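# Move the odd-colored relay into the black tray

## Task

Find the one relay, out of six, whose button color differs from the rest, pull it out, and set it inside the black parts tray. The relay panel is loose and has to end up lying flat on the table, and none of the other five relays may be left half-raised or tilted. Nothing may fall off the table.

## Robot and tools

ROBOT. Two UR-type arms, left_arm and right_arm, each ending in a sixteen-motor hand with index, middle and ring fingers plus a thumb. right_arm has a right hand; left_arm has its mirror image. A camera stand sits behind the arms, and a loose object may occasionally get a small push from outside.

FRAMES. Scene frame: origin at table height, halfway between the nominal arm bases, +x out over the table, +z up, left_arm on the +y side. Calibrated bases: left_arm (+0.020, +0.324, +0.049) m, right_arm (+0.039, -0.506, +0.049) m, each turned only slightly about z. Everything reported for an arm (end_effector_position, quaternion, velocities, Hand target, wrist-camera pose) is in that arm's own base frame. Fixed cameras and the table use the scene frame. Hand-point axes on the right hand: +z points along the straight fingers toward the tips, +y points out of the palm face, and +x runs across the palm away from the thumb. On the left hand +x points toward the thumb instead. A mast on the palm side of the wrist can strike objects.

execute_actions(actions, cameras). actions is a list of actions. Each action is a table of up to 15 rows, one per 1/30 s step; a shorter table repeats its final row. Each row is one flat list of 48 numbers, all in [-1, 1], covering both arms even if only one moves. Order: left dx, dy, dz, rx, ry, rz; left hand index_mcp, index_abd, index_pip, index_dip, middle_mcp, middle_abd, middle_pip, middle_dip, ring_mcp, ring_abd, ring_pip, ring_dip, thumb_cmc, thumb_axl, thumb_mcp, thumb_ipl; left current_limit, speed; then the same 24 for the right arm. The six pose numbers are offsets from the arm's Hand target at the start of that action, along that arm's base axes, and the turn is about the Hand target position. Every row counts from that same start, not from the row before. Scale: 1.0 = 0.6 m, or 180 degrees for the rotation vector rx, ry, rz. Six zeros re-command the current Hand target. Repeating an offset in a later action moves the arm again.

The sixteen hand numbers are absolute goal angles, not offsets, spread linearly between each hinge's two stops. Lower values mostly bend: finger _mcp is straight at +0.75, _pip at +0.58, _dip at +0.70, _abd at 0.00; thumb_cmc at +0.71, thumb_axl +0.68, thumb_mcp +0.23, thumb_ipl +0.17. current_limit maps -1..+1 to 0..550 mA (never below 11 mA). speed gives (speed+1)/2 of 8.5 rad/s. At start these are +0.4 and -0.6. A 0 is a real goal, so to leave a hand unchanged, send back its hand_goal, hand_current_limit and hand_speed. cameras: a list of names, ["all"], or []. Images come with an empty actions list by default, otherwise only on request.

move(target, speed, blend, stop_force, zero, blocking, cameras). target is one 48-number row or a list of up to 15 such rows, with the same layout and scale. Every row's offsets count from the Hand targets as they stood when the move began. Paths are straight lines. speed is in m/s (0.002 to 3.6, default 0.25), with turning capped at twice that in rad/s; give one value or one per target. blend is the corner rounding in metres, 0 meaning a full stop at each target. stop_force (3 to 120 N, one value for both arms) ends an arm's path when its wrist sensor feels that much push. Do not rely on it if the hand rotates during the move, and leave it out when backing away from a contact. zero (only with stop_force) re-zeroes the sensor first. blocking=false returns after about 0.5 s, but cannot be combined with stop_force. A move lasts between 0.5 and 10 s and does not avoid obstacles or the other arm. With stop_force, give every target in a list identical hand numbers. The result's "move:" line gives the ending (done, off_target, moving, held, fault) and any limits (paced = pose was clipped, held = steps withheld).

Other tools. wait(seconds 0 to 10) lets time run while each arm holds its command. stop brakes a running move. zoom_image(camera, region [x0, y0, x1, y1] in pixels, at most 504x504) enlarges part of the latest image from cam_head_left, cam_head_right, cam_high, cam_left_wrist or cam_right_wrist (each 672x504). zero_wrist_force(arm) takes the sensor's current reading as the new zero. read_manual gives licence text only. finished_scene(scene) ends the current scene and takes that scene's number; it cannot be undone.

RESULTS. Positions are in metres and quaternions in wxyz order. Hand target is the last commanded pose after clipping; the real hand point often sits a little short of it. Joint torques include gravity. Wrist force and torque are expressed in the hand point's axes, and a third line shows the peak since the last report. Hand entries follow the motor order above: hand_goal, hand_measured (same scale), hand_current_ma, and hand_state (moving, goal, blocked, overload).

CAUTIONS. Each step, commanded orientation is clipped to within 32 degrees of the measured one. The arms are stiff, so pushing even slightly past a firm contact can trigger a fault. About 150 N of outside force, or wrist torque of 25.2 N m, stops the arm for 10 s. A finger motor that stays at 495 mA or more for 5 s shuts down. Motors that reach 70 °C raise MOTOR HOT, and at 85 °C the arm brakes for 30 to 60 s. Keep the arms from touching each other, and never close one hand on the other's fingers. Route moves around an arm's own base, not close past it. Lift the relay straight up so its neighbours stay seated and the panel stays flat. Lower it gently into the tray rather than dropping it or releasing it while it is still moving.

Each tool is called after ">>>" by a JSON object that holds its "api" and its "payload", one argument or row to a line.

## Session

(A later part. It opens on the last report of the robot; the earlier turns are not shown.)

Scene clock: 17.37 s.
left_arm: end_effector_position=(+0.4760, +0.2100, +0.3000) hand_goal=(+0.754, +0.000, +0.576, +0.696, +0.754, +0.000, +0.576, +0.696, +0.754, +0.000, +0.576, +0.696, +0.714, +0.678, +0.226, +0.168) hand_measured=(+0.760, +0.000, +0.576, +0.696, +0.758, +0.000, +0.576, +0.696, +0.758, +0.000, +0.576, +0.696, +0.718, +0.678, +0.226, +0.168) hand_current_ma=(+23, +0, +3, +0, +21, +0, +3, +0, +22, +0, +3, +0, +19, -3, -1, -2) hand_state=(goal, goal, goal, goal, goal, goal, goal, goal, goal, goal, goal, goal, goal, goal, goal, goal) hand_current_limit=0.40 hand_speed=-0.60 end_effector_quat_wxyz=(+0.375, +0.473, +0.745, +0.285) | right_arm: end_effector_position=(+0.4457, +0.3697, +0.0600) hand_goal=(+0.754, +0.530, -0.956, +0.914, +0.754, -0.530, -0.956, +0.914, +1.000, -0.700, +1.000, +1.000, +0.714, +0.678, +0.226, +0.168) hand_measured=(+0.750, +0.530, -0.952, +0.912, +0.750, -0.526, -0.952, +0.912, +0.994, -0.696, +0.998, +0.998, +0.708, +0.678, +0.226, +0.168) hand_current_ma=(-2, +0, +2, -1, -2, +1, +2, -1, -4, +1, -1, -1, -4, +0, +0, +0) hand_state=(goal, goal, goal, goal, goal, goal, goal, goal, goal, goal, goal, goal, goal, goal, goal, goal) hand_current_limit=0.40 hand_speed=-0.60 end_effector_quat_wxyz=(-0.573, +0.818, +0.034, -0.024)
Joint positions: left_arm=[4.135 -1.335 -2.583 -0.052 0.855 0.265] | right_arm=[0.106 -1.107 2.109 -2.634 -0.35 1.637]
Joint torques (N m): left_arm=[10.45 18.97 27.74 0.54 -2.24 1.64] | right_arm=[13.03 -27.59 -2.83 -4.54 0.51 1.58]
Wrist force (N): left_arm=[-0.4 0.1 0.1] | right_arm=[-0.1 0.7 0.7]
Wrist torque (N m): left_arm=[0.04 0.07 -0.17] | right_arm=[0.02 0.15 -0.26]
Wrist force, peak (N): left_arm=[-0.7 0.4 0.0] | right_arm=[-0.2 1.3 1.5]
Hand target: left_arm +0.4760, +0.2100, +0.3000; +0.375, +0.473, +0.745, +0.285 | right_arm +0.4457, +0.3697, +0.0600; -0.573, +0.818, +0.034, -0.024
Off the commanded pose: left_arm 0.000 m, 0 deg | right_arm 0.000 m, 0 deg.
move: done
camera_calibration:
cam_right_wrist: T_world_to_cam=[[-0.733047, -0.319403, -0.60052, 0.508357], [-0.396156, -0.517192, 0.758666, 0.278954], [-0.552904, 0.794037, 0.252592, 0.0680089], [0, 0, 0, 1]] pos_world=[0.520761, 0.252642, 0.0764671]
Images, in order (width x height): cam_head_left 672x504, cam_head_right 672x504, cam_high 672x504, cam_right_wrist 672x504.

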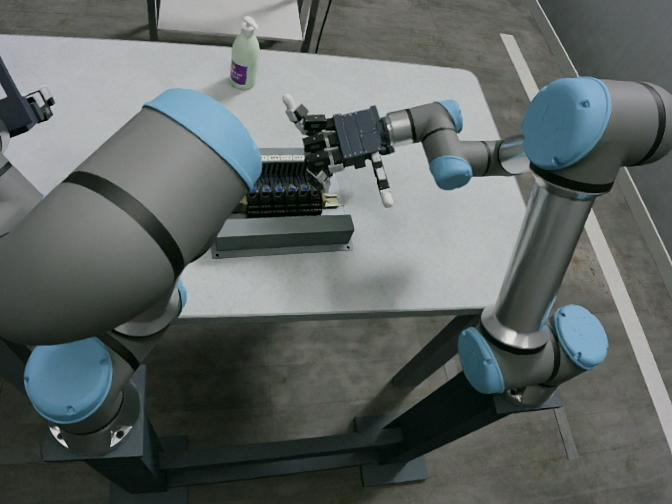

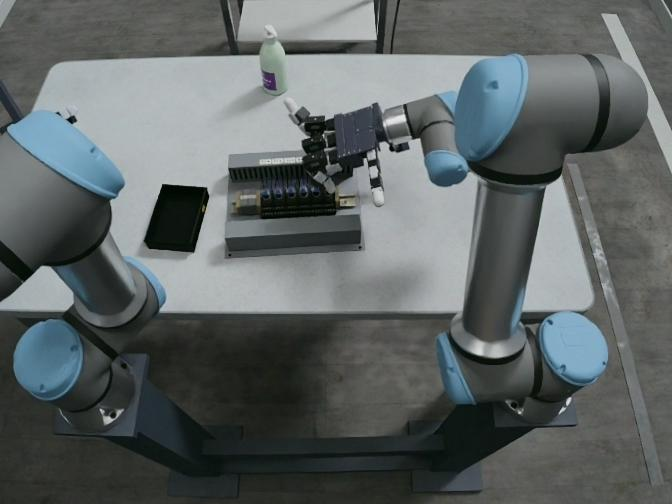

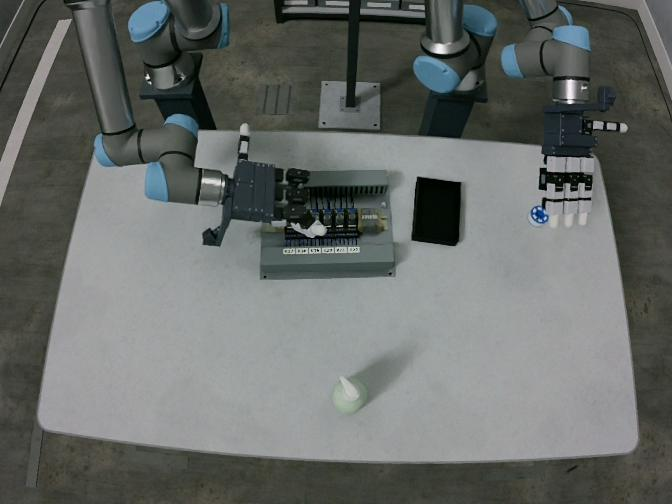

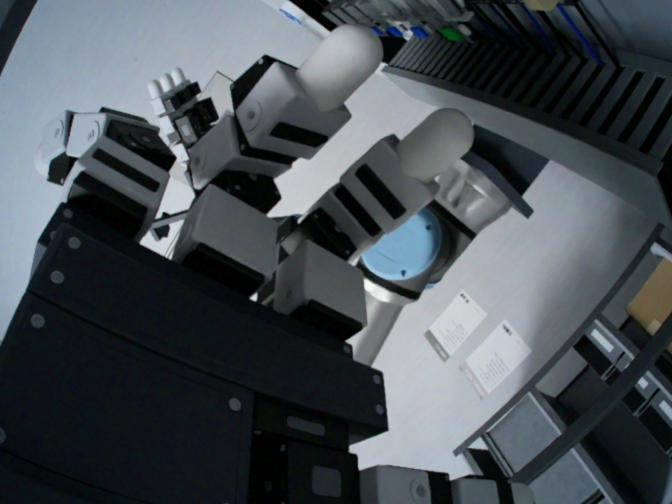

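>>> {"api": "move", "payload": {
  "target": [0, 0, 0, 0, 0, 0, 0.754, 0, 0.576, 0.696, 0.754, 0, 0.576, 0.696, 0.754, 0, 0.576, 0.696, 0.714, 0.678, 0.226, 0.168, 0.4, -0.6, 0.005, 0.007, -0.0367, 0, 0, 0, 0.7534, 0.53, -0.956, 0.913, 0.7534, -0.53, -0.956, 0.913, 1, -0.7, 1, 1, 0.714, 0.678, 0.226, 0.168, 0.4, -0.6],
  "speed": 0.04,
  "stop_force": 4,
  "cameras": ["cam_right_wrist", "cam_head_right", "cam_head_left"]
}}

>>> {"api": "zoom_image", "payload": {
  "camera": "cam_head_right",
  "region": [295, 160, 365, 220]
}}

>>> {"api": "zoom_image", "payload": {
  "camera": "cam_right_wrist",
  "region": [290, 0, 500, 170]
}}

>>> {"api": "zoom_image", "payload": {
  "camera": "cam_head_left",
  "region": [290, 165, 350, 215]
}}

Scene clock: 21.93 s.
left_arm: end_effector_position=(+0.4760, +0.2100, +0.3000) hand_goal=(+0.754, +0.000, +0.576, +0.696, +0.754, +0.000, +0.576, +0.696, +0.754, +0.000, +0.576, +0.696, +0.714, +0.678, +0.226, +0.168) hand_measured=(+0.760, +0.000, +0.576, +0.696, +0.758, +0.000, +0.576, +0.696, +0.758, +0.000, +0.576, +0.696, +0.718, +0.678, +0.226, +0.168) hand_current_ma=(+23, +0, +3, +0, +21, +0, +3, +0, +22, +0, +3, +0, +19, -3, -1, -2) hand_state=(goal, goal, goal, goal, goal, goal, goal, goal, goal, goal, goal, goal, goal, goal, goal, goal) hand_current_limit=0.40 hand_speed=-0.60 end_effector_quat_wxyz=(+0.375, +0.473, +0.745, +0.285) | right_arm: end_effector_position=(+0.4487, +0.3739, +0.0380) hand_goal=(+0.754, +0.530, -0.956, +0.914, +0.754, -0.530, -0.956, +0.914, +1.000, -0.700, +1.000, +1.000, +0.714, +0.678, +0.226, +0.168) hand_measured=(+0.750, +0.530, -0.952, +0.912, +0.750, -0.526, -0.952, +0.912, +0.994, -0.696, +0.998, +0.998, +0.708, +0.678, +0.226, +0.168) hand_current_ma=(-2, +0, +2, -1, -2, +1, +2, -1, -4, +1, -1, -1, -4, +0, +0, +0) hand_state=(goal, goal, goal, goal, goal, goal, goal, goal, goal, goal, goal, goal, goal, goal, goal, goal) hand_current_limit=0.40 hand_speed=-0.60 end_effector_quat_wxyz=(-0.573, +0.818, +0.034, -0.024)
Joint positions: left_arm=[4.135 -1.335 -2.583 -0.052 0.855 0.265] | right_arm=[0.114 -1.044 2.102 -2.713 -0.35 1.661]
Joint torques (N m): left_arm=[10.17 18.51 27.27 0.55 -2.1 1.62] | right_arm=[13.48 -28.73 -24.38 -4.55 0.52 1.15]
Wrist force (N): left_arm=[-0.3 0.2 0.1] | right_arm=[-0.2 0.9 0.7]
Wrist torque (N m): left_arm=[0.06 0.04 -0.15] | right_arm=[0.05 0.16 -0.24]
Wrist force, peak (N): left_arm=[-0.6 0.5 0.1] | right_arm=[-0.4 1.1 0.9]
Hand target: left_arm +0.4760, +0.2100, +0.3000; +0.375, +0.473, +0.745, +0.285 | right_arm +0.4487, +0.3739, +0.0380; -0.573, +0.818, +0.034, -0.024
Off the commanded pose: left_arm 0.000 m, 0 deg | right_arm 0.000 m, 0 deg.
move: done
camera_calibration:
cam_right_wrist: T_world_to_cam=[[-0.733087, -0.319209, -0.600573, 0.49866], [-0.396455, -0.516934, 0.758685, 0.299093], [-0.552636, 0.794283, 0.252406, 0.071696], [0, 0, 0, 1]] pos_world=[0.52376, 0.256841, 0.0544678]
Images, in order (width x height): cam_head_left 672x504, cam_head_right 672x504, cam_right_wrist 672x504.

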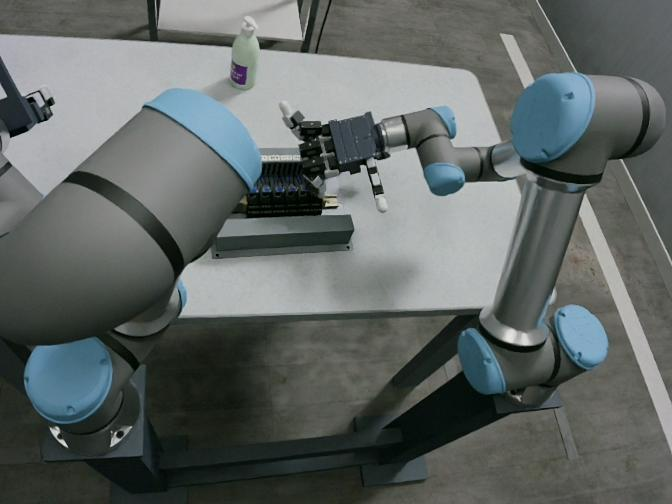

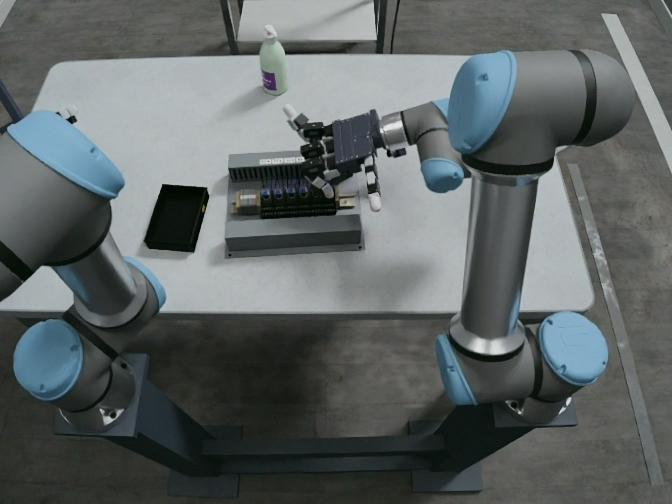

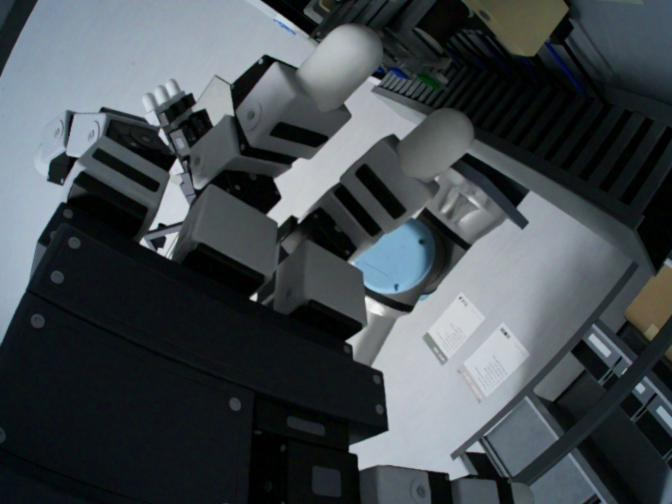

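Scaled by 7.200 from the camera's 672x504 image, which has a finer 960x720 frame.

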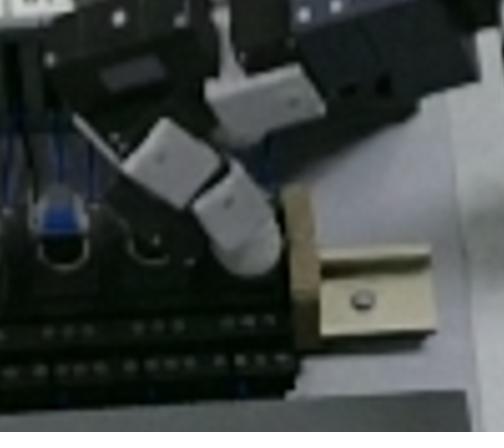

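Scaled by 2.400 from the camera's 672x504 image, which has a finer 960x720 frame.

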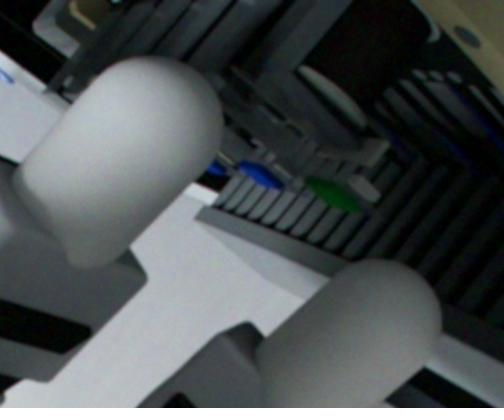

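Scaled by 8.400 from the camera's 672x504 image, which has a finer 960x720 frame.

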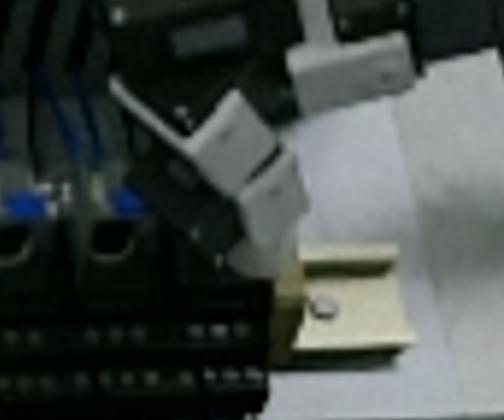

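>>> {"api": "move", "payload": {
  "target": [0, 0, 0, 0, 0, 0, 0.754, 0, 0.576, 0.696, 0.754, 0, 0.576, 0.696, 0.754, 0, 0.576, 0.696, 0.714, 0.678, 0.226, 0.168, 0.4, -0.6, 0.0013, 0.001, -0.0358, 0, 0, 0, 0.7534, 0.6, -0.956, 0.913, 0.7534, -0.6, -0.956, 0.913, 1, -0.7, 1, 1, 0.714, 0.678, 0.226, 0.168, 0.4, -0.6],
  "speed": 0.025,
  "stop_force": 4,
  "cameras": ["cam_right_wrist", "cam_head_right", "cam_high"]
}}

>>> {"api": "zoom_image", "payload": {
  "camera": "cam_head_right",
  "region": [295, 160, 365, 220]
}}

>>> {"api": "zoom_image", "payload": {
  "camera": "cam_right_wrist",
  "region": [290, 0, 500, 170]
}}

>>> {"api": "zoom_image", "payload": {
  "camera": "cam_high",
  "region": [255, 180, 345, 250]
}}

Scene clock: 25.50 s.
left_arm: end_effector_position=(+0.4760, +0.2100, +0.3000) hand_goal=(+0.754, +0.000, +0.576, +0.696, +0.754, +0.000, +0.576, +0.696, +0.754, +0.000, +0.576, +0.696, +0.714, +0.678, +0.226, +0.168) hand_measured=(+0.760, +0.000, +0.576, +0.696, +0.758, +0.000, +0.576, +0.696, +0.758, +0.000, +0.576, +0.696, +0.718, +0.678, +0.226, +0.168) hand_current_ma=(+23, +0, +3, +0, +21, +0, +3, +0, +22, +0, +3, +0, +19, -3, -1, -2) hand_state=(goal, goal, goal, goal, goal, goal, goal, goal, goal, goal, goal, goal, goal, goal, goal, goal) hand_current_limit=0.40 hand_speed=-0.60 end_effector_quat_wxyz=(+0.375, +0.473, +0.745, +0.285) | right_arm: end_effector_position=(+0.4495, +0.3745, +0.0165) hand_goal=(+0.754, +0.600, -0.956, +0.914, +0.754, -0.600, -0.956, +0.914, +1.000, -0.700, +1.000, +1.000, +0.714, +0.678, +0.226, +0.168) hand_measured=(+0.750, +0.596, -0.952, +0.912, +0.750, -0.600, -0.940, +0.922, +0.994, -0.696, +0.998, +0.998, +0.708, +0.678, +0.226, +0.168) hand_current_ma=(-2, -1, +2, -1, -2, +0, +16, +5, -4, +1, -1, -1, -4, +0, +0, +0) hand_state=(goal, goal, goal, goal, goal, goal, goal, goal, goal, goal, goal, goal, goal, goal, goal, goal) hand_current_limit=0.40 hand_speed=-0.60 end_effector_quat_wxyz=(-0.573, +0.818, +0.034, -0.024)
Joint positions: left_arm=[4.135 -1.335 -2.583 -0.052 0.855 0.265] | right_arm=[0.115 -0.99 2.102 -2.769 -0.35 1.664]
Joint torques (N m): left_arm=[11.11 18.39 27.46 0.56 -2.16 1.55] | right_arm=[14.08 -27.43 -21.92 -3.91 0.2 1.54]
Wrist force (N): left_arm=[-0.4 0.4 0.2] | right_arm=[2.7 -0.4 0.4]
Wrist torque (N m): left_arm=[0.07 0.06 -0.17] | right_arm=[0.10 0.23 -0.23]
Wrist force, peak (N): left_arm=[-0.7 0.1 -0.1] | right_arm=[4.8 -2.4 -0.8]
Hand target: left_arm +0.4760, +0.2100, +0.3000; +0.375, +0.473, +0.745, +0.285 | right_arm +0.4495, +0.3745, +0.0165; -0.573, +0.818, +0.034, -0.024
Off the commanded pose: left_arm 0.000 m, 0 deg | right_arm 0.000 m, 0 deg.
move: done
camera_calibration:
cam_right_wrist: T_world_to_cam=[[-0.733087, -0.319209, -0.600573, 0.486525], [-0.396455, -0.516934, 0.758685, 0.316032], [-0.552636, 0.794283, 0.252406, 0.0770883], [0, 0, 0, 1]] pos_world=[0.52456, 0.257441, 0.0329678]
Images, in order (width x height): cam_head_right 672x504, cam_high 672x504, cam_right_wrist 672x504.

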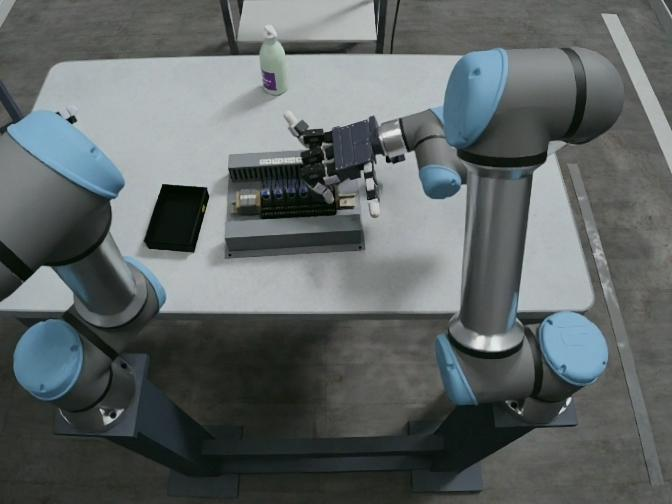

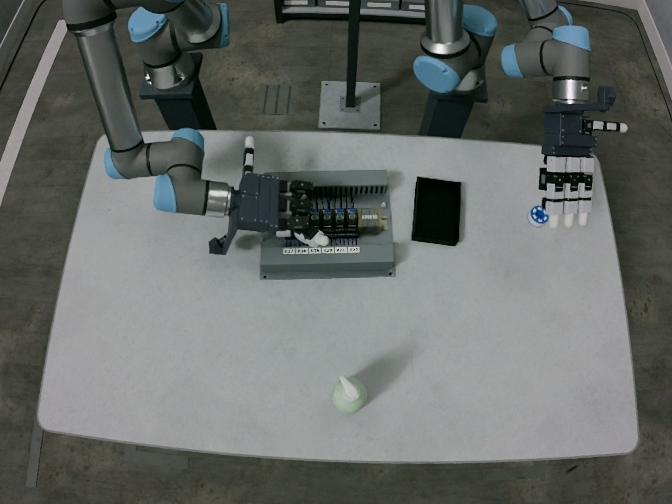

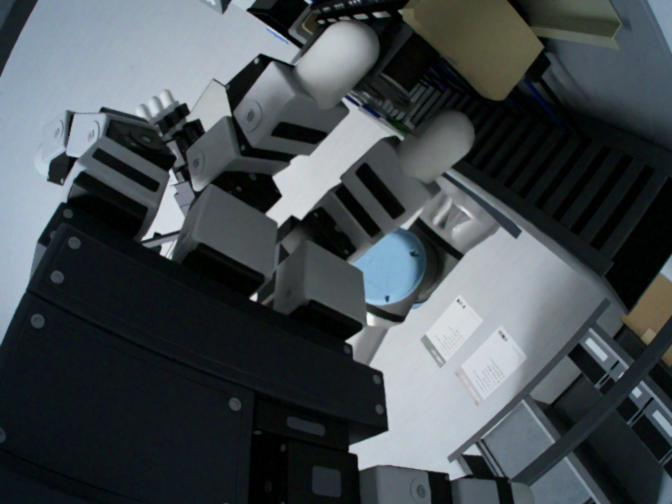

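Scaled by 7.200 from the camera's 672x504 image, which has a finer 960x720 frame.

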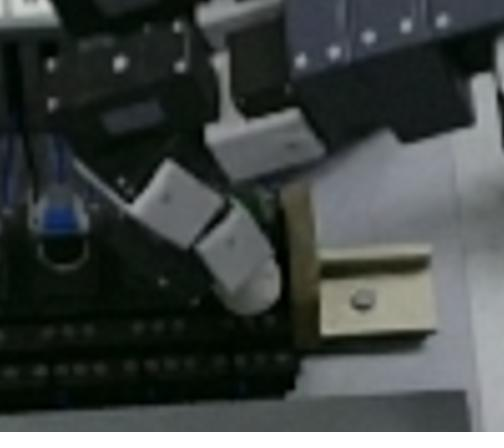

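Scaled by 2.400 from the camera's 672x504 image, which has a finer 960x720 frame.

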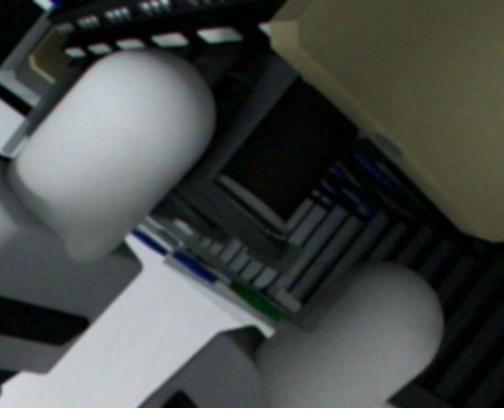

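Scaled by 5.600 from the camera's 672x504 image, which has a finer 960x720 frame.

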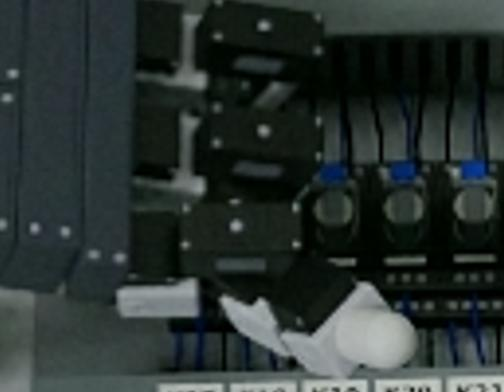

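>>> {"api": "move", "payload": {
  "target": [0, 0, 0, 0, 0, 0, 0.754, 0, 0.576, 0.696, 0.754, 0, 0.576, 0.696, 0.754, 0, 0.576, 0.696, 0.714, 0.678, 0.226, 0.168, 0.4, -0.6, 0.0033, 0, 0, 0, 0, 0, 0.7534, 0.6, -0.956, 0.913, 0.7534, -0.6, -0.956, 0.913, 1, -0.7, 1, 1, 0.714, 0.678, 0.226, 0.168, 0.4, -0.6],
  "speed": 0.02
}}

Scene clock: 26.53 s.
left_arm: end_effector_position=(+0.4760, +0.2100, +0.3000) hand_goal=(+0.754, +0.000, +0.576, +0.696, +0.754, +0.000, +0.576, +0.696, +0.754, +0.000, +0.576, +0.696, +0.714, +0.678, +0.226, +0.168) hand_measured=(+0.760, +0.000, +0.576, +0.696, +0.758, +0.000, +0.576, +0.696, +0.758, +0.000, +0.576, +0.696, +0.718, +0.678, +0.226, +0.168) hand_current_ma=(+23, +0, +3, +0, +21, +0, +3, +0, +22, +0, +3, +0, +19, -3, -1, -2) hand_state=(goal, goal, goal, goal, goal, goal, goal, goal, goal, goal, goal, goal, goal, goal, goal, goal) hand_current_limit=0.40 hand_speed=-0.60 end_effector_quat_wxyz=(+0.375, +0.473, +0.745, +0.285) | right_arm: end_effector_position=(+0.4513, +0.3745, +0.0165) hand_goal=(+0.754, +0.600, -0.956, +0.914, +0.754, -0.600, -0.956, +0.914, +1.000, -0.700, +1.000, +1.000, +0.714, +0.678, +0.226, +0.168) hand_measured=(+0.750, +0.596, -0.952, +0.912, +0.750, -0.600, -0.950, +0.918, +0.994, -0.696, +0.998, +0.998, +0.708, +0.678, +0.226, +0.168) hand_current_ma=(-2, -1, +2, -1, -2, +0, +3, +1, -4, +1, -1, -1, -4, +0, +0, +0) hand_state=(goal, goal, goal, goal, goal, goal, goal, goal, goal, goal, goal, goal, goal, goal, goal, goal) hand_current_limit=0.40 hand_speed=-0.60 end_effector_quat_wxyz=(-0.573, +0.818, +0.034, -0.024)
Joint positions: left_arm=[4.135 -1.335 -2.583 -0.052 0.855 0.265] | right_arm=[0.114 -0.988 2.097 -2.764 -0.35 1.662]
Joint torques (N m): left_arm=[10.97 18.45 28.06 0.4 -2.12 1.7] | right_arm=[-13.24 -30.84 -23.83 -0.68 1.49 -1.66]
Wrist force (N): left_arm=[-0.3 0.3 0.2] | right_arm=[-0.3 1.0 0.6]
Wrist torque (N m): left_arm=[0.05 0.05 -0.16] | right_arm=[0.07 0.17 -0.09]
Wrist force, peak (N): left_arm=[-0.7 0.0 0.2] | right_arm=[2.9 -0.5 0.2]
Hand target: left_arm +0.4760, +0.2100, +0.3000; +0.375, +0.473, +0.745, +0.285 | right_arm +0.4515, +0.3745, +0.0165; -0.573, +0.818, +0.034, -0.024
Off the commanded pose: left_arm 0.000 m, 0 deg | right_arm 0.000 m, 0 deg.
move: done

>>> {"api": "move", "payload": {
  "target": [0, 0, 0, 0, 0, 0, 0.754, 0, 0.576, 0.696, 0.754, 0, 0.576, 0.696, 0.754, 0, 0.576, 0.696, 0.714, 0.678, 0.226, 0.168, 0.4, -0.6, 0, 0, 0, 0, 0, 0, 0.7534, -0.3, -0.956, 0.913, 0.7534, 0.3, -0.956, 0.913, 1, -0.7, 1, 1, 0.714, 0.678, 0.226, 0.168, -0.75, -0.88]
}}

Scene clock: 28.53 s.
left_arm: end_effector_position=(+0.4760, +0.2100, +0.3000) hand_goal=(+0.754, +0.000, +0.576, +0.696, +0.754, +0.000, +0.576, +0.696, +0.754, +0.000, +0.576, +0.696, +0.714, +0.678, +0.226, +0.168) hand_measured=(+0.760, +0.000, +0.576, +0.696, +0.758, +0.000, +0.576, +0.696, +0.758, +0.000, +0.576, +0.696, +0.718, +0.678, +0.226, +0.168) hand_current_ma=(+23, +0, +3, +0, +21, +0, +3, +0, +22, +0, +3, +0, +19, -3, -1, -2) hand_state=(goal, goal, goal, goal, goal, goal, goal, goal, goal, goal, goal, goal, goal, goal, goal, goal) hand_current_limit=0.40 hand_speed=-0.60 end_effector_quat_wxyz=(+0.375, +0.473, +0.745, +0.285) | right_arm: end_effector_position=(+0.4515, +0.3745, +0.0165) hand_goal=(+0.754, -0.300, -0.956, +0.914, +0.754, +0.300, -0.956, +0.914, +1.000, -0.700, +1.000, +1.000, +0.714, +0.678, +0.226, +0.168) hand_measured=(+0.754, -0.034, -0.940, +0.918, +0.756, -0.132, -0.932, +0.922, +0.994, -0.696, +0.998, +0.998, +0.708, +0.678, +0.226, +0.168) hand_current_ma=(+0, +68, +16, +2, +0, -69, +28, +5, -4, +1, -1, -1, -4, +0, +0, +0) hand_state=(goal, blocked, goal, goal, goal, blocked, blocked, goal, goal, goal, goal, goal, goal, goal, goal, goal) hand_current_limit=-0.75 hand_speed=-0.88 end_effector_quat_wxyz=(-0.573, +0.818, +0.034, -0.024)
Joint positions: left_arm=[4.135 -1.335 -2.583 -0.052 0.855 0.265] | right_arm=[0.114 -0.988 2.096 -2.764 -0.35 1.662]
Joint torques (N m): left_arm=[10.7 18.42 27.53 0.43 -2.05 1.6] | right_arm=[-7.47 -30.25 -12.31 -0.46 2.76 -0.05]
Wrist force (N): left_arm=[-0.6 0.1 0.1] | right_arm=[1.4 1.7 2.8]
Wrist torque (N m): left_arm=[0.04 0.08 -0.18] | right_arm=[0.01 0.21 -0.03]
Wrist force, peak (N): left_arm=[-0.5 0.4 0.2] | right_arm=[7.5 0.0 1.9]
Hand target: left_arm +0.4760, +0.2100, +0.3000; +0.375, +0.473, +0.745, +0.285 | right_arm +0.4515, +0.3745, +0.0165; -0.573, +0.818, +0.034, -0.024
Off the commanded pose: left_arm 0.000 m, 0 deg | right_arm 0.000 m, 0 deg.
move: done

>>> {"api": "move", "payload": {
  "target": [0, 0, 0, 0, 0, 0, 0.754, 0, 0.576, 0.696, 0.754, 0, 0.576, 0.696, 0.754, 0, 0.576, 0.696, 0.714, 0.678, 0.226, 0.168, 0.4, -0.6, 0.001, 0, 0, 0, 0, 0, 0.7534, -0.6, -0.956, 0.913, 0.7534, 0.5, -0.956, 0.913, 1, -0.7, 1, 1, 0.714, 0.678, 0.226, 0.168, 0.1, -0.85],
  "speed": 0.02
}}

Scene clock: 29.87 s.
left_arm: end_effector_position=(+0.4760, +0.2100, +0.3000) hand_goal=(+0.754, +0.000, +0.576, +0.696, +0.754, +0.000, +0.576, +0.696, +0.754, +0.000, +0.576, +0.696, +0.714, +0.678, +0.226, +0.168) hand_measured=(+0.760, +0.000, +0.576, +0.696, +0.758, +0.000, +0.576, +0.696, +0.758, +0.000, +0.576, +0.696, +0.718, +0.678, +0.226, +0.168) hand_current_ma=(+23, +0, +3, +0, +21, +0, +3, +0, +22, +0, +3, +0, +19, -3, -1, -2) hand_state=(goal, goal, goal, goal, goal, goal, goal, goal, goal, goal, goal, goal, goal, goal, goal, goal) hand_current_limit=0.40 hand_speed=-0.60 end_effector_quat_wxyz=(+0.375, +0.473, +0.745, +0.285) | right_arm: end_effector_position=(+0.4521, +0.3745, +0.0165) hand_goal=(+0.754, -0.600, -0.956, +0.914, +0.754, +0.500, -0.956, +0.914, +1.000, -0.700, +1.000, +1.000, +0.714, +0.678, +0.226, +0.168) hand_measured=(+0.764, -0.514, -0.996, +0.874, +0.730, +0.266, -0.958, +0.906, +0.994, -0.696, +0.998, +0.998, +0.708, +0.678, +0.226, +0.168) hand_current_ma=(+7, +164, -63, -61, -29, -299, -1, -5, -4, +1, -1, -1, -4, +0, +0, +0) hand_state=(goal, blocked, blocked, blocked, blocked, blocked, goal, goal, goal, goal, goal, goal, goal, goal, goal, goal) hand_current_limit=0.10 hand_speed=-0.85 end_effector_quat_wxyz=(-0.573, +0.818, +0.034, -0.024)
Joint positions: left_arm=[4.135 -1.335 -2.583 -0.052 0.855 0.265] | right_arm=[0.114 -0.988 2.095 -2.763 -0.35 1.662]
Joint torques (N m): left_arm=[9.41 18.14 27.68 0.44 -2.08 1.56] | right_arm=[-14.31 -44.65 -28.7 -2.23 6.69 -1.15]
Wrist force (N): left_arm=[-0.4 0.3 -0.1] | right_arm=[0.0 18.9 8.9]
Wrist torque (N m): left_arm=[0.09 0.05 -0.16] | right_arm=[-0.33 0.20 -0.10]
Wrist force, peak (N): left_arm=[-0.5 0.3 0.3] | right_arm=[-0.1 19.1 9.9]
Hand target: left_arm +0.4760, +0.2100, +0.3000; +0.375, +0.473, +0.745, +0.285 | right_arm +0.4521, +0.3745, +0.0165; -0.573, +0.818, +0.034, -0.024
Off the commanded pose: left_arm 0.000 m, 0 deg | right_arm 0.000 m, 0 deg.
move: done

>>> {"api": "move", "payload": {
  "target": [0, 0, 0, 0, 0, 0, 0.754, 0, 0.576, 0.696, 0.754, 0, 0.576, 0.696, 0.754, 0, 0.576, 0.696, 0.714, 0.678, 0.226, 0.168, 0.4, -0.6, 0, 0, 0.006, 0, 0, 0, 0.7534, -0.6, -0.956, 0.913, 0.7534, 0.5, -0.956, 0.913, 1, -0.7, 1, 1, 0.714, 0.678, 0.226, 0.168, 0.1, -0.85],
  "speed": 0.02
}}

>>> {"api": "zoom_image", "payload": {
  "camera": "cam_high",
  "region": [255, 180, 345, 250]
}}

Scene clock: 30.93 s.
left_arm: end_effector_position=(+0.4760, +0.2100, +0.3000) hand_goal=(+0.754, +0.000, +0.576, +0.696, +0.754, +0.000, +0.576, +0.696, +0.754, +0.000, +0.576, +0.696, +0.714, +0.678, +0.226, +0.168) hand_measured=(+0.760, +0.000, +0.576, +0.696, +0.758, +0.000, +0.576, +0.696, +0.758, +0.000, +0.576, +0.696, +0.718, +0.678, +0.226, +0.168) hand_current_ma=(+23, +0, +3, +0, +21, +0, +3, +0, +22, +0, +3, +0, +19, -3, -1, -2) hand_state=(goal, goal, goal, goal, goal, goal, goal, goal, goal, goal, goal, goal, goal, goal, goal, goal) hand_current_limit=0.40 hand_speed=-0.60 end_effector_quat_wxyz=(+0.375, +0.473, +0.745, +0.285) | right_arm: end_effector_position=(+0.4521, +0.3745, +0.0200) hand_goal=(+0.754, -0.600, -0.956, +0.914, +0.754, +0.500, -0.956, +0.914, +1.000, -0.700, +1.000, +1.000, +0.714, +0.678, +0.226, +0.168) hand_measured=(+0.760, -0.514, -0.996, +0.870, +0.728, +0.266, -0.958, +0.904, +0.994, -0.696, +0.998, +0.998, +0.708, +0.678, +0.226, +0.168) hand_current_ma=(+4, +163, -63, -69, -36, -302, +0, -6, -4, +1, -1, -1, -4, +0, +0, +0) hand_state=(goal, blocked, blocked, blocked, blocked, blocked, goal, goal, goal, goal, goal, goal, goal, goal, goal, goal) hand_current_limit=0.10 hand_speed=-0.85 end_effector_quat_wxyz=(-0.573, +0.818, +0.034, -0.024)
Joint positions: left_arm=[4.135 -1.335 -2.583 -0.052 0.855 0.265] | right_arm=[0.114 -0.996 2.095 -2.754 -0.35 1.662]
Joint torques (N m): left_arm=[10.38 18.47 27.46 0.63 -2 1.6] | right_arm=[-12.67 -53.11 -29.11 -1.85 4.42 1.14]
Wrist force (N): left_arm=[-0.3 0.2 -0.1] | right_arm=[0.1 16.2 7.7]
Wrist torque (N m): left_arm=[0.07 0.05 -0.16] | right_arm=[-0.28 0.18 -0.07]
Wrist force, peak (N): left_arm=[-0.8 0.4 0.1] | right_arm=[0.0 19.3 9.0]
Hand target: left_arm +0.4760, +0.2100, +0.3000; +0.375, +0.473, +0.745, +0.285 | right_arm +0.4521, +0.3745, +0.0201; -0.573, +0.818, +0.034, -0.024
Off the commanded pose: left_arm 0.000 m, 0 deg | right_arm 0.000 m, 0 deg.
move: done

Scaled by 5.600 from the camera's 672x504 image, which has a finer 960x720 frame.
This view is cut from an older image: the scene may have changed since it was taken.

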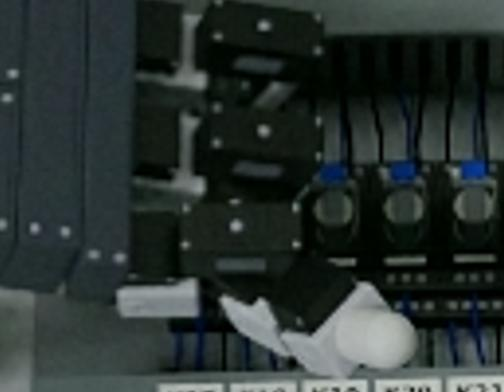

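>>> {"api": "move", "payload": {
  "target": [0, 0, 0, 0, 0, 0, 0.754, 0, 0.576, 0.696, 0.754, 0, 0.576, 0.696, 0.754, 0, 0.576, 0.696, 0.714, 0.678, 0.226, 0.168, 0.4, -0.6, 0, 0, 0.005, 0, 0, 0, 0.7534, -0.6, -0.956, 0.913, 0.7534, 0.5, -0.956, 0.913, 1, -0.7, 1, 1, 0.714, 0.678, 0.226, 0.168, 0.1, -0.85],
  "speed": 0.02,
  "cameras": ["cam_head_right", "cam_high", "cam_right_wrist"]
}}

>>> {"api": "zoom_image", "payload": {
  "camera": "cam_head_right",
  "region": [295, 160, 365, 220]
}}

>>> {"api": "zoom_image", "payload": {
  "camera": "cam_right_wrist",
  "region": [290, 0, 500, 170]
}}

Scene clock: 32.03 s.
left_arm: end_effector_position=(+0.4760, +0.2100, +0.3000) hand_goal=(+0.754, +0.000, +0.576, +0.696, +0.754, +0.000, +0.576, +0.696, +0.754, +0.000, +0.576, +0.696, +0.714, +0.678, +0.226, +0.168) hand_measured=(+0.760, +0.000, +0.576, +0.696, +0.758, +0.000, +0.576, +0.696, +0.758, +0.000, +0.576, +0.696, +0.718, +0.678, +0.226, +0.168) hand_current_ma=(+23, +0, +3, +0, +21, +0, +3, +0, +22, +0, +3, +0, +19, -3, -1, -2) hand_state=(goal, goal, goal, goal, goal, goal, goal, goal, goal, goal, goal, goal, goal, goal, goal, goal) hand_current_limit=0.40 hand_speed=-0.60 end_effector_quat_wxyz=(+0.375, +0.473, +0.745, +0.285) | right_arm: end_effector_position=(+0.4521, +0.3745, +0.0230) hand_goal=(+0.754, -0.600, -0.956, +0.914, +0.754, +0.500, -0.956, +0.914, +1.000, -0.700, +1.000, +1.000, +0.714, +0.678, +0.226, +0.168) hand_measured=(+0.760, -0.516, -0.996, +0.870, +0.728, +0.266, -0.958, +0.904, +0.994, -0.696, +0.998, +0.998, +0.708, +0.678, +0.226, +0.168) hand_current_ma=(+3, +159, -63, -70, -36, -302, +0, -6, -4, +1, -1, -1, -4, +0, +0, +0) hand_state=(goal, blocked, blocked, blocked, blocked, blocked, goal, goal, goal, goal, goal, goal, goal, goal, goal, goal) hand_current_limit=0.10 hand_speed=-0.85 end_effector_quat_wxyz=(-0.573, +0.818, +0.034, -0.024)
Joint positions: left_arm=[4.135 -1.335 -2.583 -0.052 0.855 0.265] | right_arm=[0.114 -1.003 2.095 -2.747 -0.35 1.662]
Joint torques (N m): left_arm=[10.47 19 27.26 0.57 -1.9 1.66] | right_arm=[-10.07 -53.79 -27.42 -2.01 3.59 -0.11]
Wrist force (N): left_arm=[-0.2 0.5 0.1] | right_arm=[0.3 14.5 6.4]
Wrist torque (N m): left_arm=[0.10 0.03 -0.16] | right_arm=[-0.22 0.20 -0.06]
Wrist force, peak (N): left_arm=[-0.8 0.3 -0.1] | right_arm=[0.1 16.2 7.8]
Hand target: left_arm +0.4760, +0.2100, +0.3000; +0.375, +0.473, +0.745, +0.285 | right_arm +0.4521, +0.3745, +0.0231; -0.573, +0.818, +0.034, -0.024
Off the commanded pose: left_arm 0.000 m, 0 deg | right_arm 0.000 m, 0 deg.
move: done
camera_calibration:
cam_right_wrist: T_world_to_cam=[[-0.733087, -0.319209, -0.600573, 0.492262], [-0.396455, -0.516934, 0.758685, 0.312092], [-0.552636, 0.794283, 0.252406, 0.0768292], [0, 0, 0, 1]] pos_world=[0.52706, 0.257441, 0.0394678]
Images, in order (width x height): cam_head_right 672x504, cam_high 672x504, cam_right_wrist 672x504.

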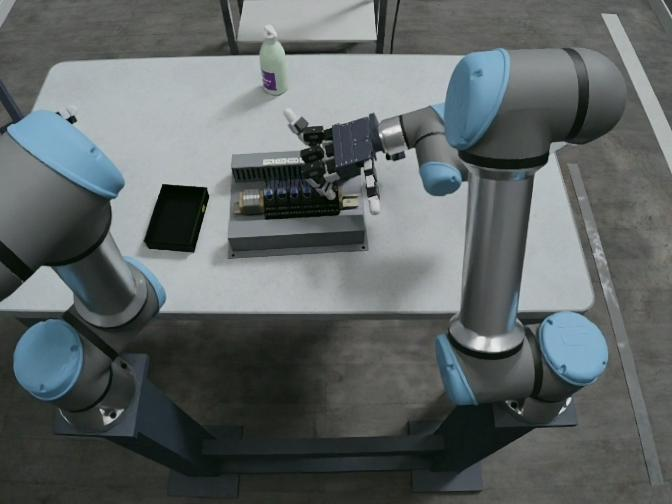

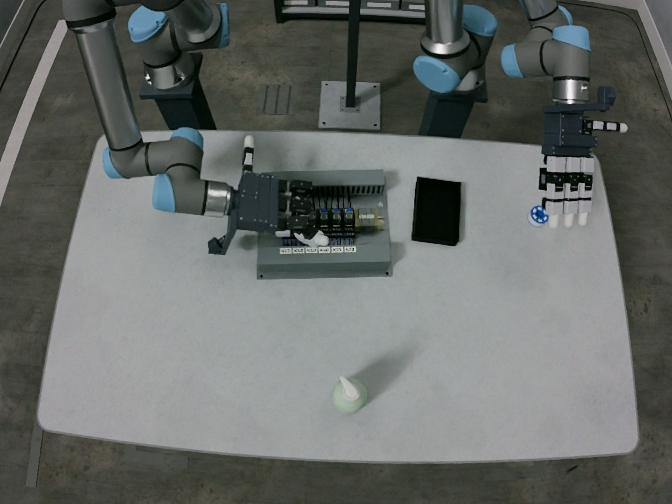

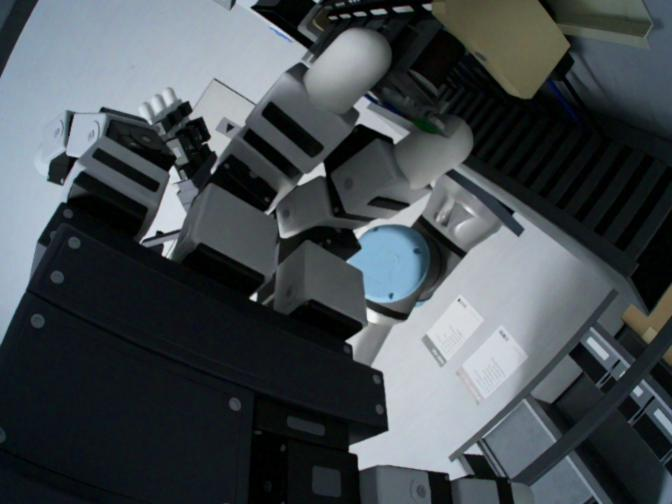

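Scaled by 7.200 from the camera's 672x504 image, which has a finer 960x720 frame.

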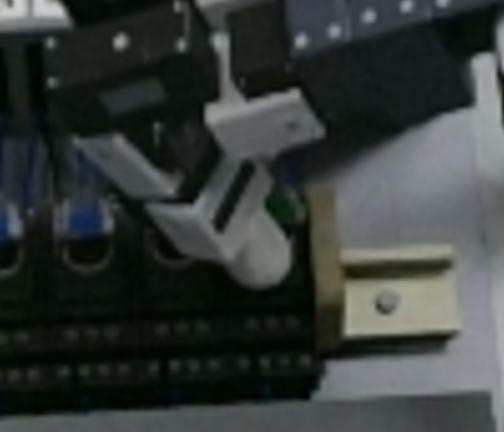

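Scaled by 2.400 from the camera's 672x504 image, which has a finer 960x720 frame.

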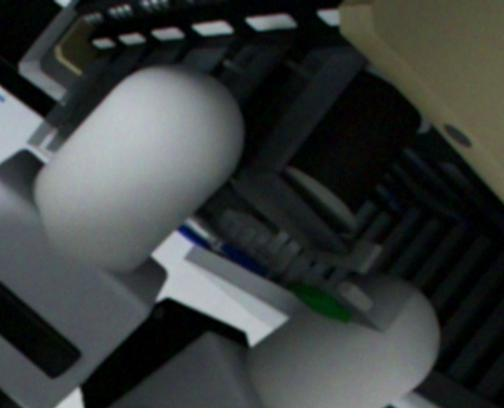

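>>> {"api": "zoom_image", "payload": {
  "camera": "cam_high",
  "region": [250, 160, 480, 290]
}}

>>> {"api": "zoom_image", "payload": {
  "camera": "cam_head_right",
  "region": [210, 130, 390, 270]
}}

Scaled by 2.191 from the camera's 672x504 image, which has a finer 960x720 frame.

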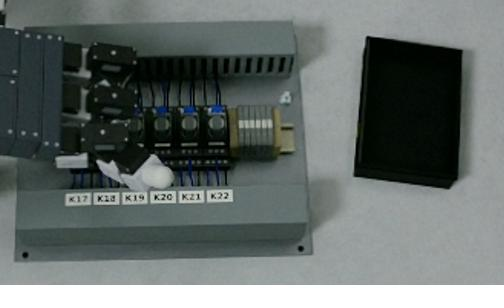

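Scaled by 2.800 from the camera's 672x504 image, which has a finer 960x720 frame.

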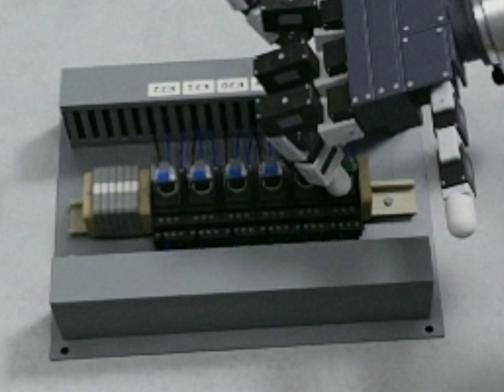

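>>> {"api": "wait", "payload": {
  "seconds": 0,
  "cameras": ["cam_head_left", "cam_right_wrist", "cam_high", "cam_head_right"]
}}

>>> {"api": "zoom_image", "payload": {
  "camera": "cam_head_left",
  "region": [270, 165, 350, 225]
}}

>>> {"api": "zoom_image", "payload": {
  "camera": "cam_right_wrist",
  "region": [370, 50, 500, 150]
}}

Scene clock: 34.93 s.
left_arm: end_effector_position=(+0.4760, +0.2100, +0.3000) hand_goal=(+0.754, +0.000, +0.576, +0.696, +0.754, +0.000, +0.576, +0.696, +0.754, +0.000, +0.576, +0.696, +0.714, +0.678, +0.226, +0.168) hand_measured=(+0.760, +0.000, +0.576, +0.696, +0.758, +0.000, +0.576, +0.696, +0.758, +0.000, +0.576, +0.696, +0.718, +0.678, +0.226, +0.168) hand_current_ma=(+23, +0, +3, +0, +21, +0, +3, +0, +22, +0, +3, +0, +19, -3, -1, -2) hand_state=(goal, goal, goal, goal, goal, goal, goal, goal, goal, goal, goal, goal, goal, goal, goal, goal) hand_current_limit=0.40 hand_speed=-0.60 end_effector_quat_wxyz=(+0.375, +0.473, +0.745, +0.285) | right_arm: end_effector_position=(+0.4521, +0.3745, +0.0231) hand_goal=(+0.754, -0.600, -0.956, +0.914, +0.754, +0.500, -0.956, +0.914, +1.000, -0.700, +1.000, +1.000, +0.714, +0.678, +0.226, +0.168) hand_measured=(+0.760, -0.516, -0.996, +0.870, +0.728, +0.266, -0.958, +0.904, +0.994, -0.696, +0.998, +0.998, +0.708, +0.678, +0.226, +0.168) hand_current_ma=(+3, +158, -63, -70, -36, -302, +0, -6, -4, +1, -1, -1, -4, +0, +0, +0) hand_state=(goal, blocked, blocked, blocked, blocked, blocked, goal, goal, goal, goal, goal, goal, goal, goal, goal, goal) hand_current_limit=0.10 hand_speed=-0.85 end_effector_quat_wxyz=(-0.573, +0.818, +0.034, -0.024)
Joint positions: left_arm=[4.135 -1.335 -2.583 -0.052 0.855 0.265] | right_arm=[0.114 -1.004 2.095 -2.746 -0.35 1.662]
Joint torques (N m): left_arm=[10.21 18.3 26.95 0.61 -1.96 1.7] | right_arm=[-8.17 -52.76 -27.07 -1.7 3.84 -1.28]
Wrist force (N): left_arm=[-0.4 0.3 -0.2] | right_arm=[0.7 14.5 6.4]
Wrist torque (N m): left_arm=[0.10 0.05 -0.17] | right_arm=[-0.21 0.17 -0.04]
Wrist force, peak (N): left_arm=[-0.7 0.2 0.0] | right_arm=[0.4 14.6 6.7]
Hand target: left_arm +0.4760, +0.2100, +0.3000; +0.375, +0.473, +0.745, +0.285 | right_arm +0.4521, +0.3745, +0.0231; -0.573, +0.818, +0.034, -0.024
Off the commanded pose: left_arm 0.000 m, 0 deg | right_arm 0.000 m, 0 deg.
camera_calibration:
cam_right_wrist: T_world_to_cam=[[-0.733087, -0.319209, -0.600573, 0.492322], [-0.396455, -0.516934, 0.758685, 0.312016], [-0.552636, 0.794283, 0.252406, 0.076804], [0, 0, 0, 1]] pos_world=[0.52706, 0.257441, 0.0395678]
Images, in order (width x height): cam_head_left 672x504, cam_head_right 672x504, cam_high 672x504, cam_right_wrist 672x504.

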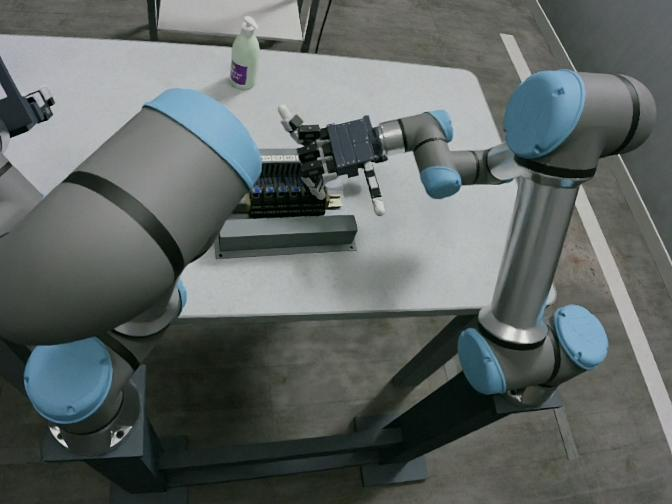

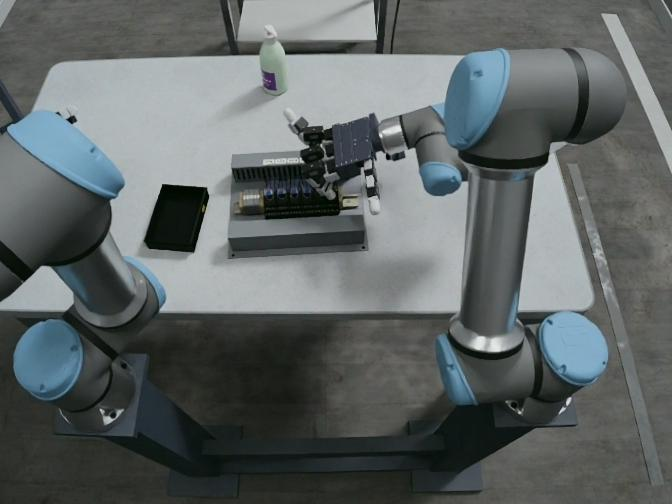

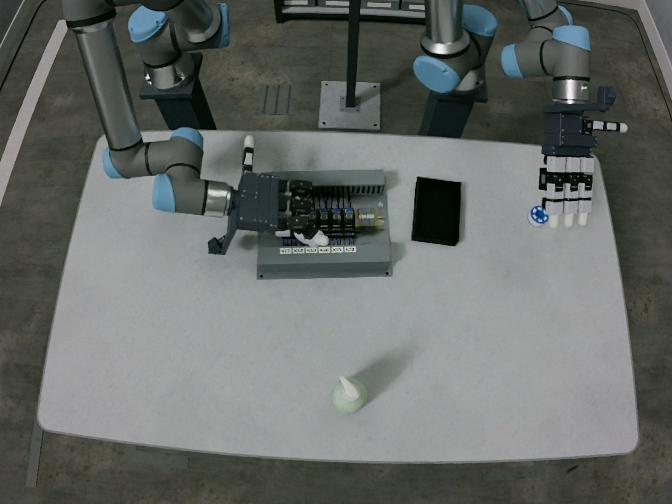

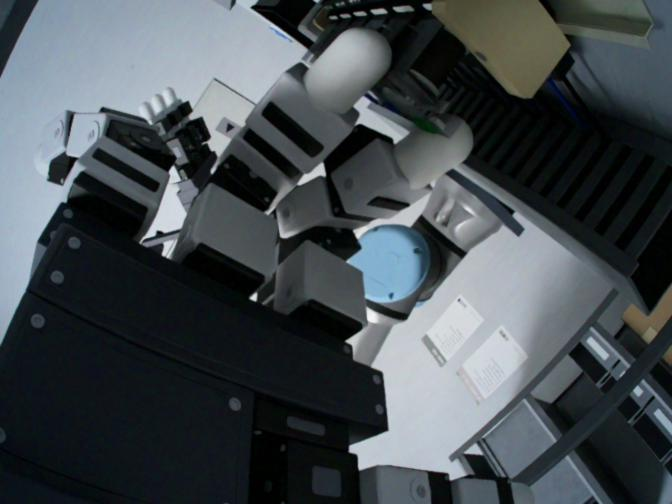

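Scaled by 6.300 from the camera's 672x504 image, which has a finer 960x720 frame.

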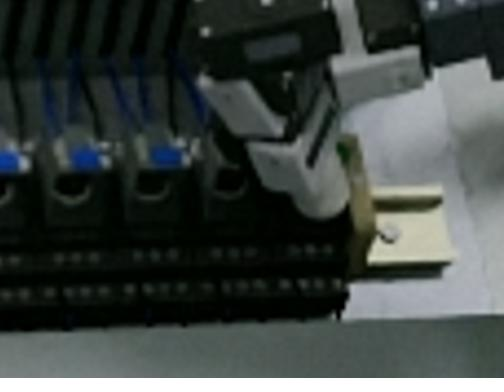

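Scaled by 3.877 from the camera's 672x504 image, which has a finer 960x720 frame.

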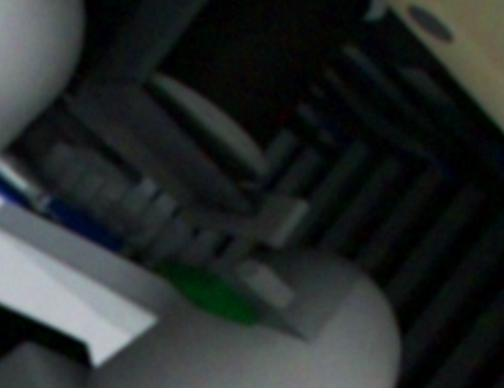

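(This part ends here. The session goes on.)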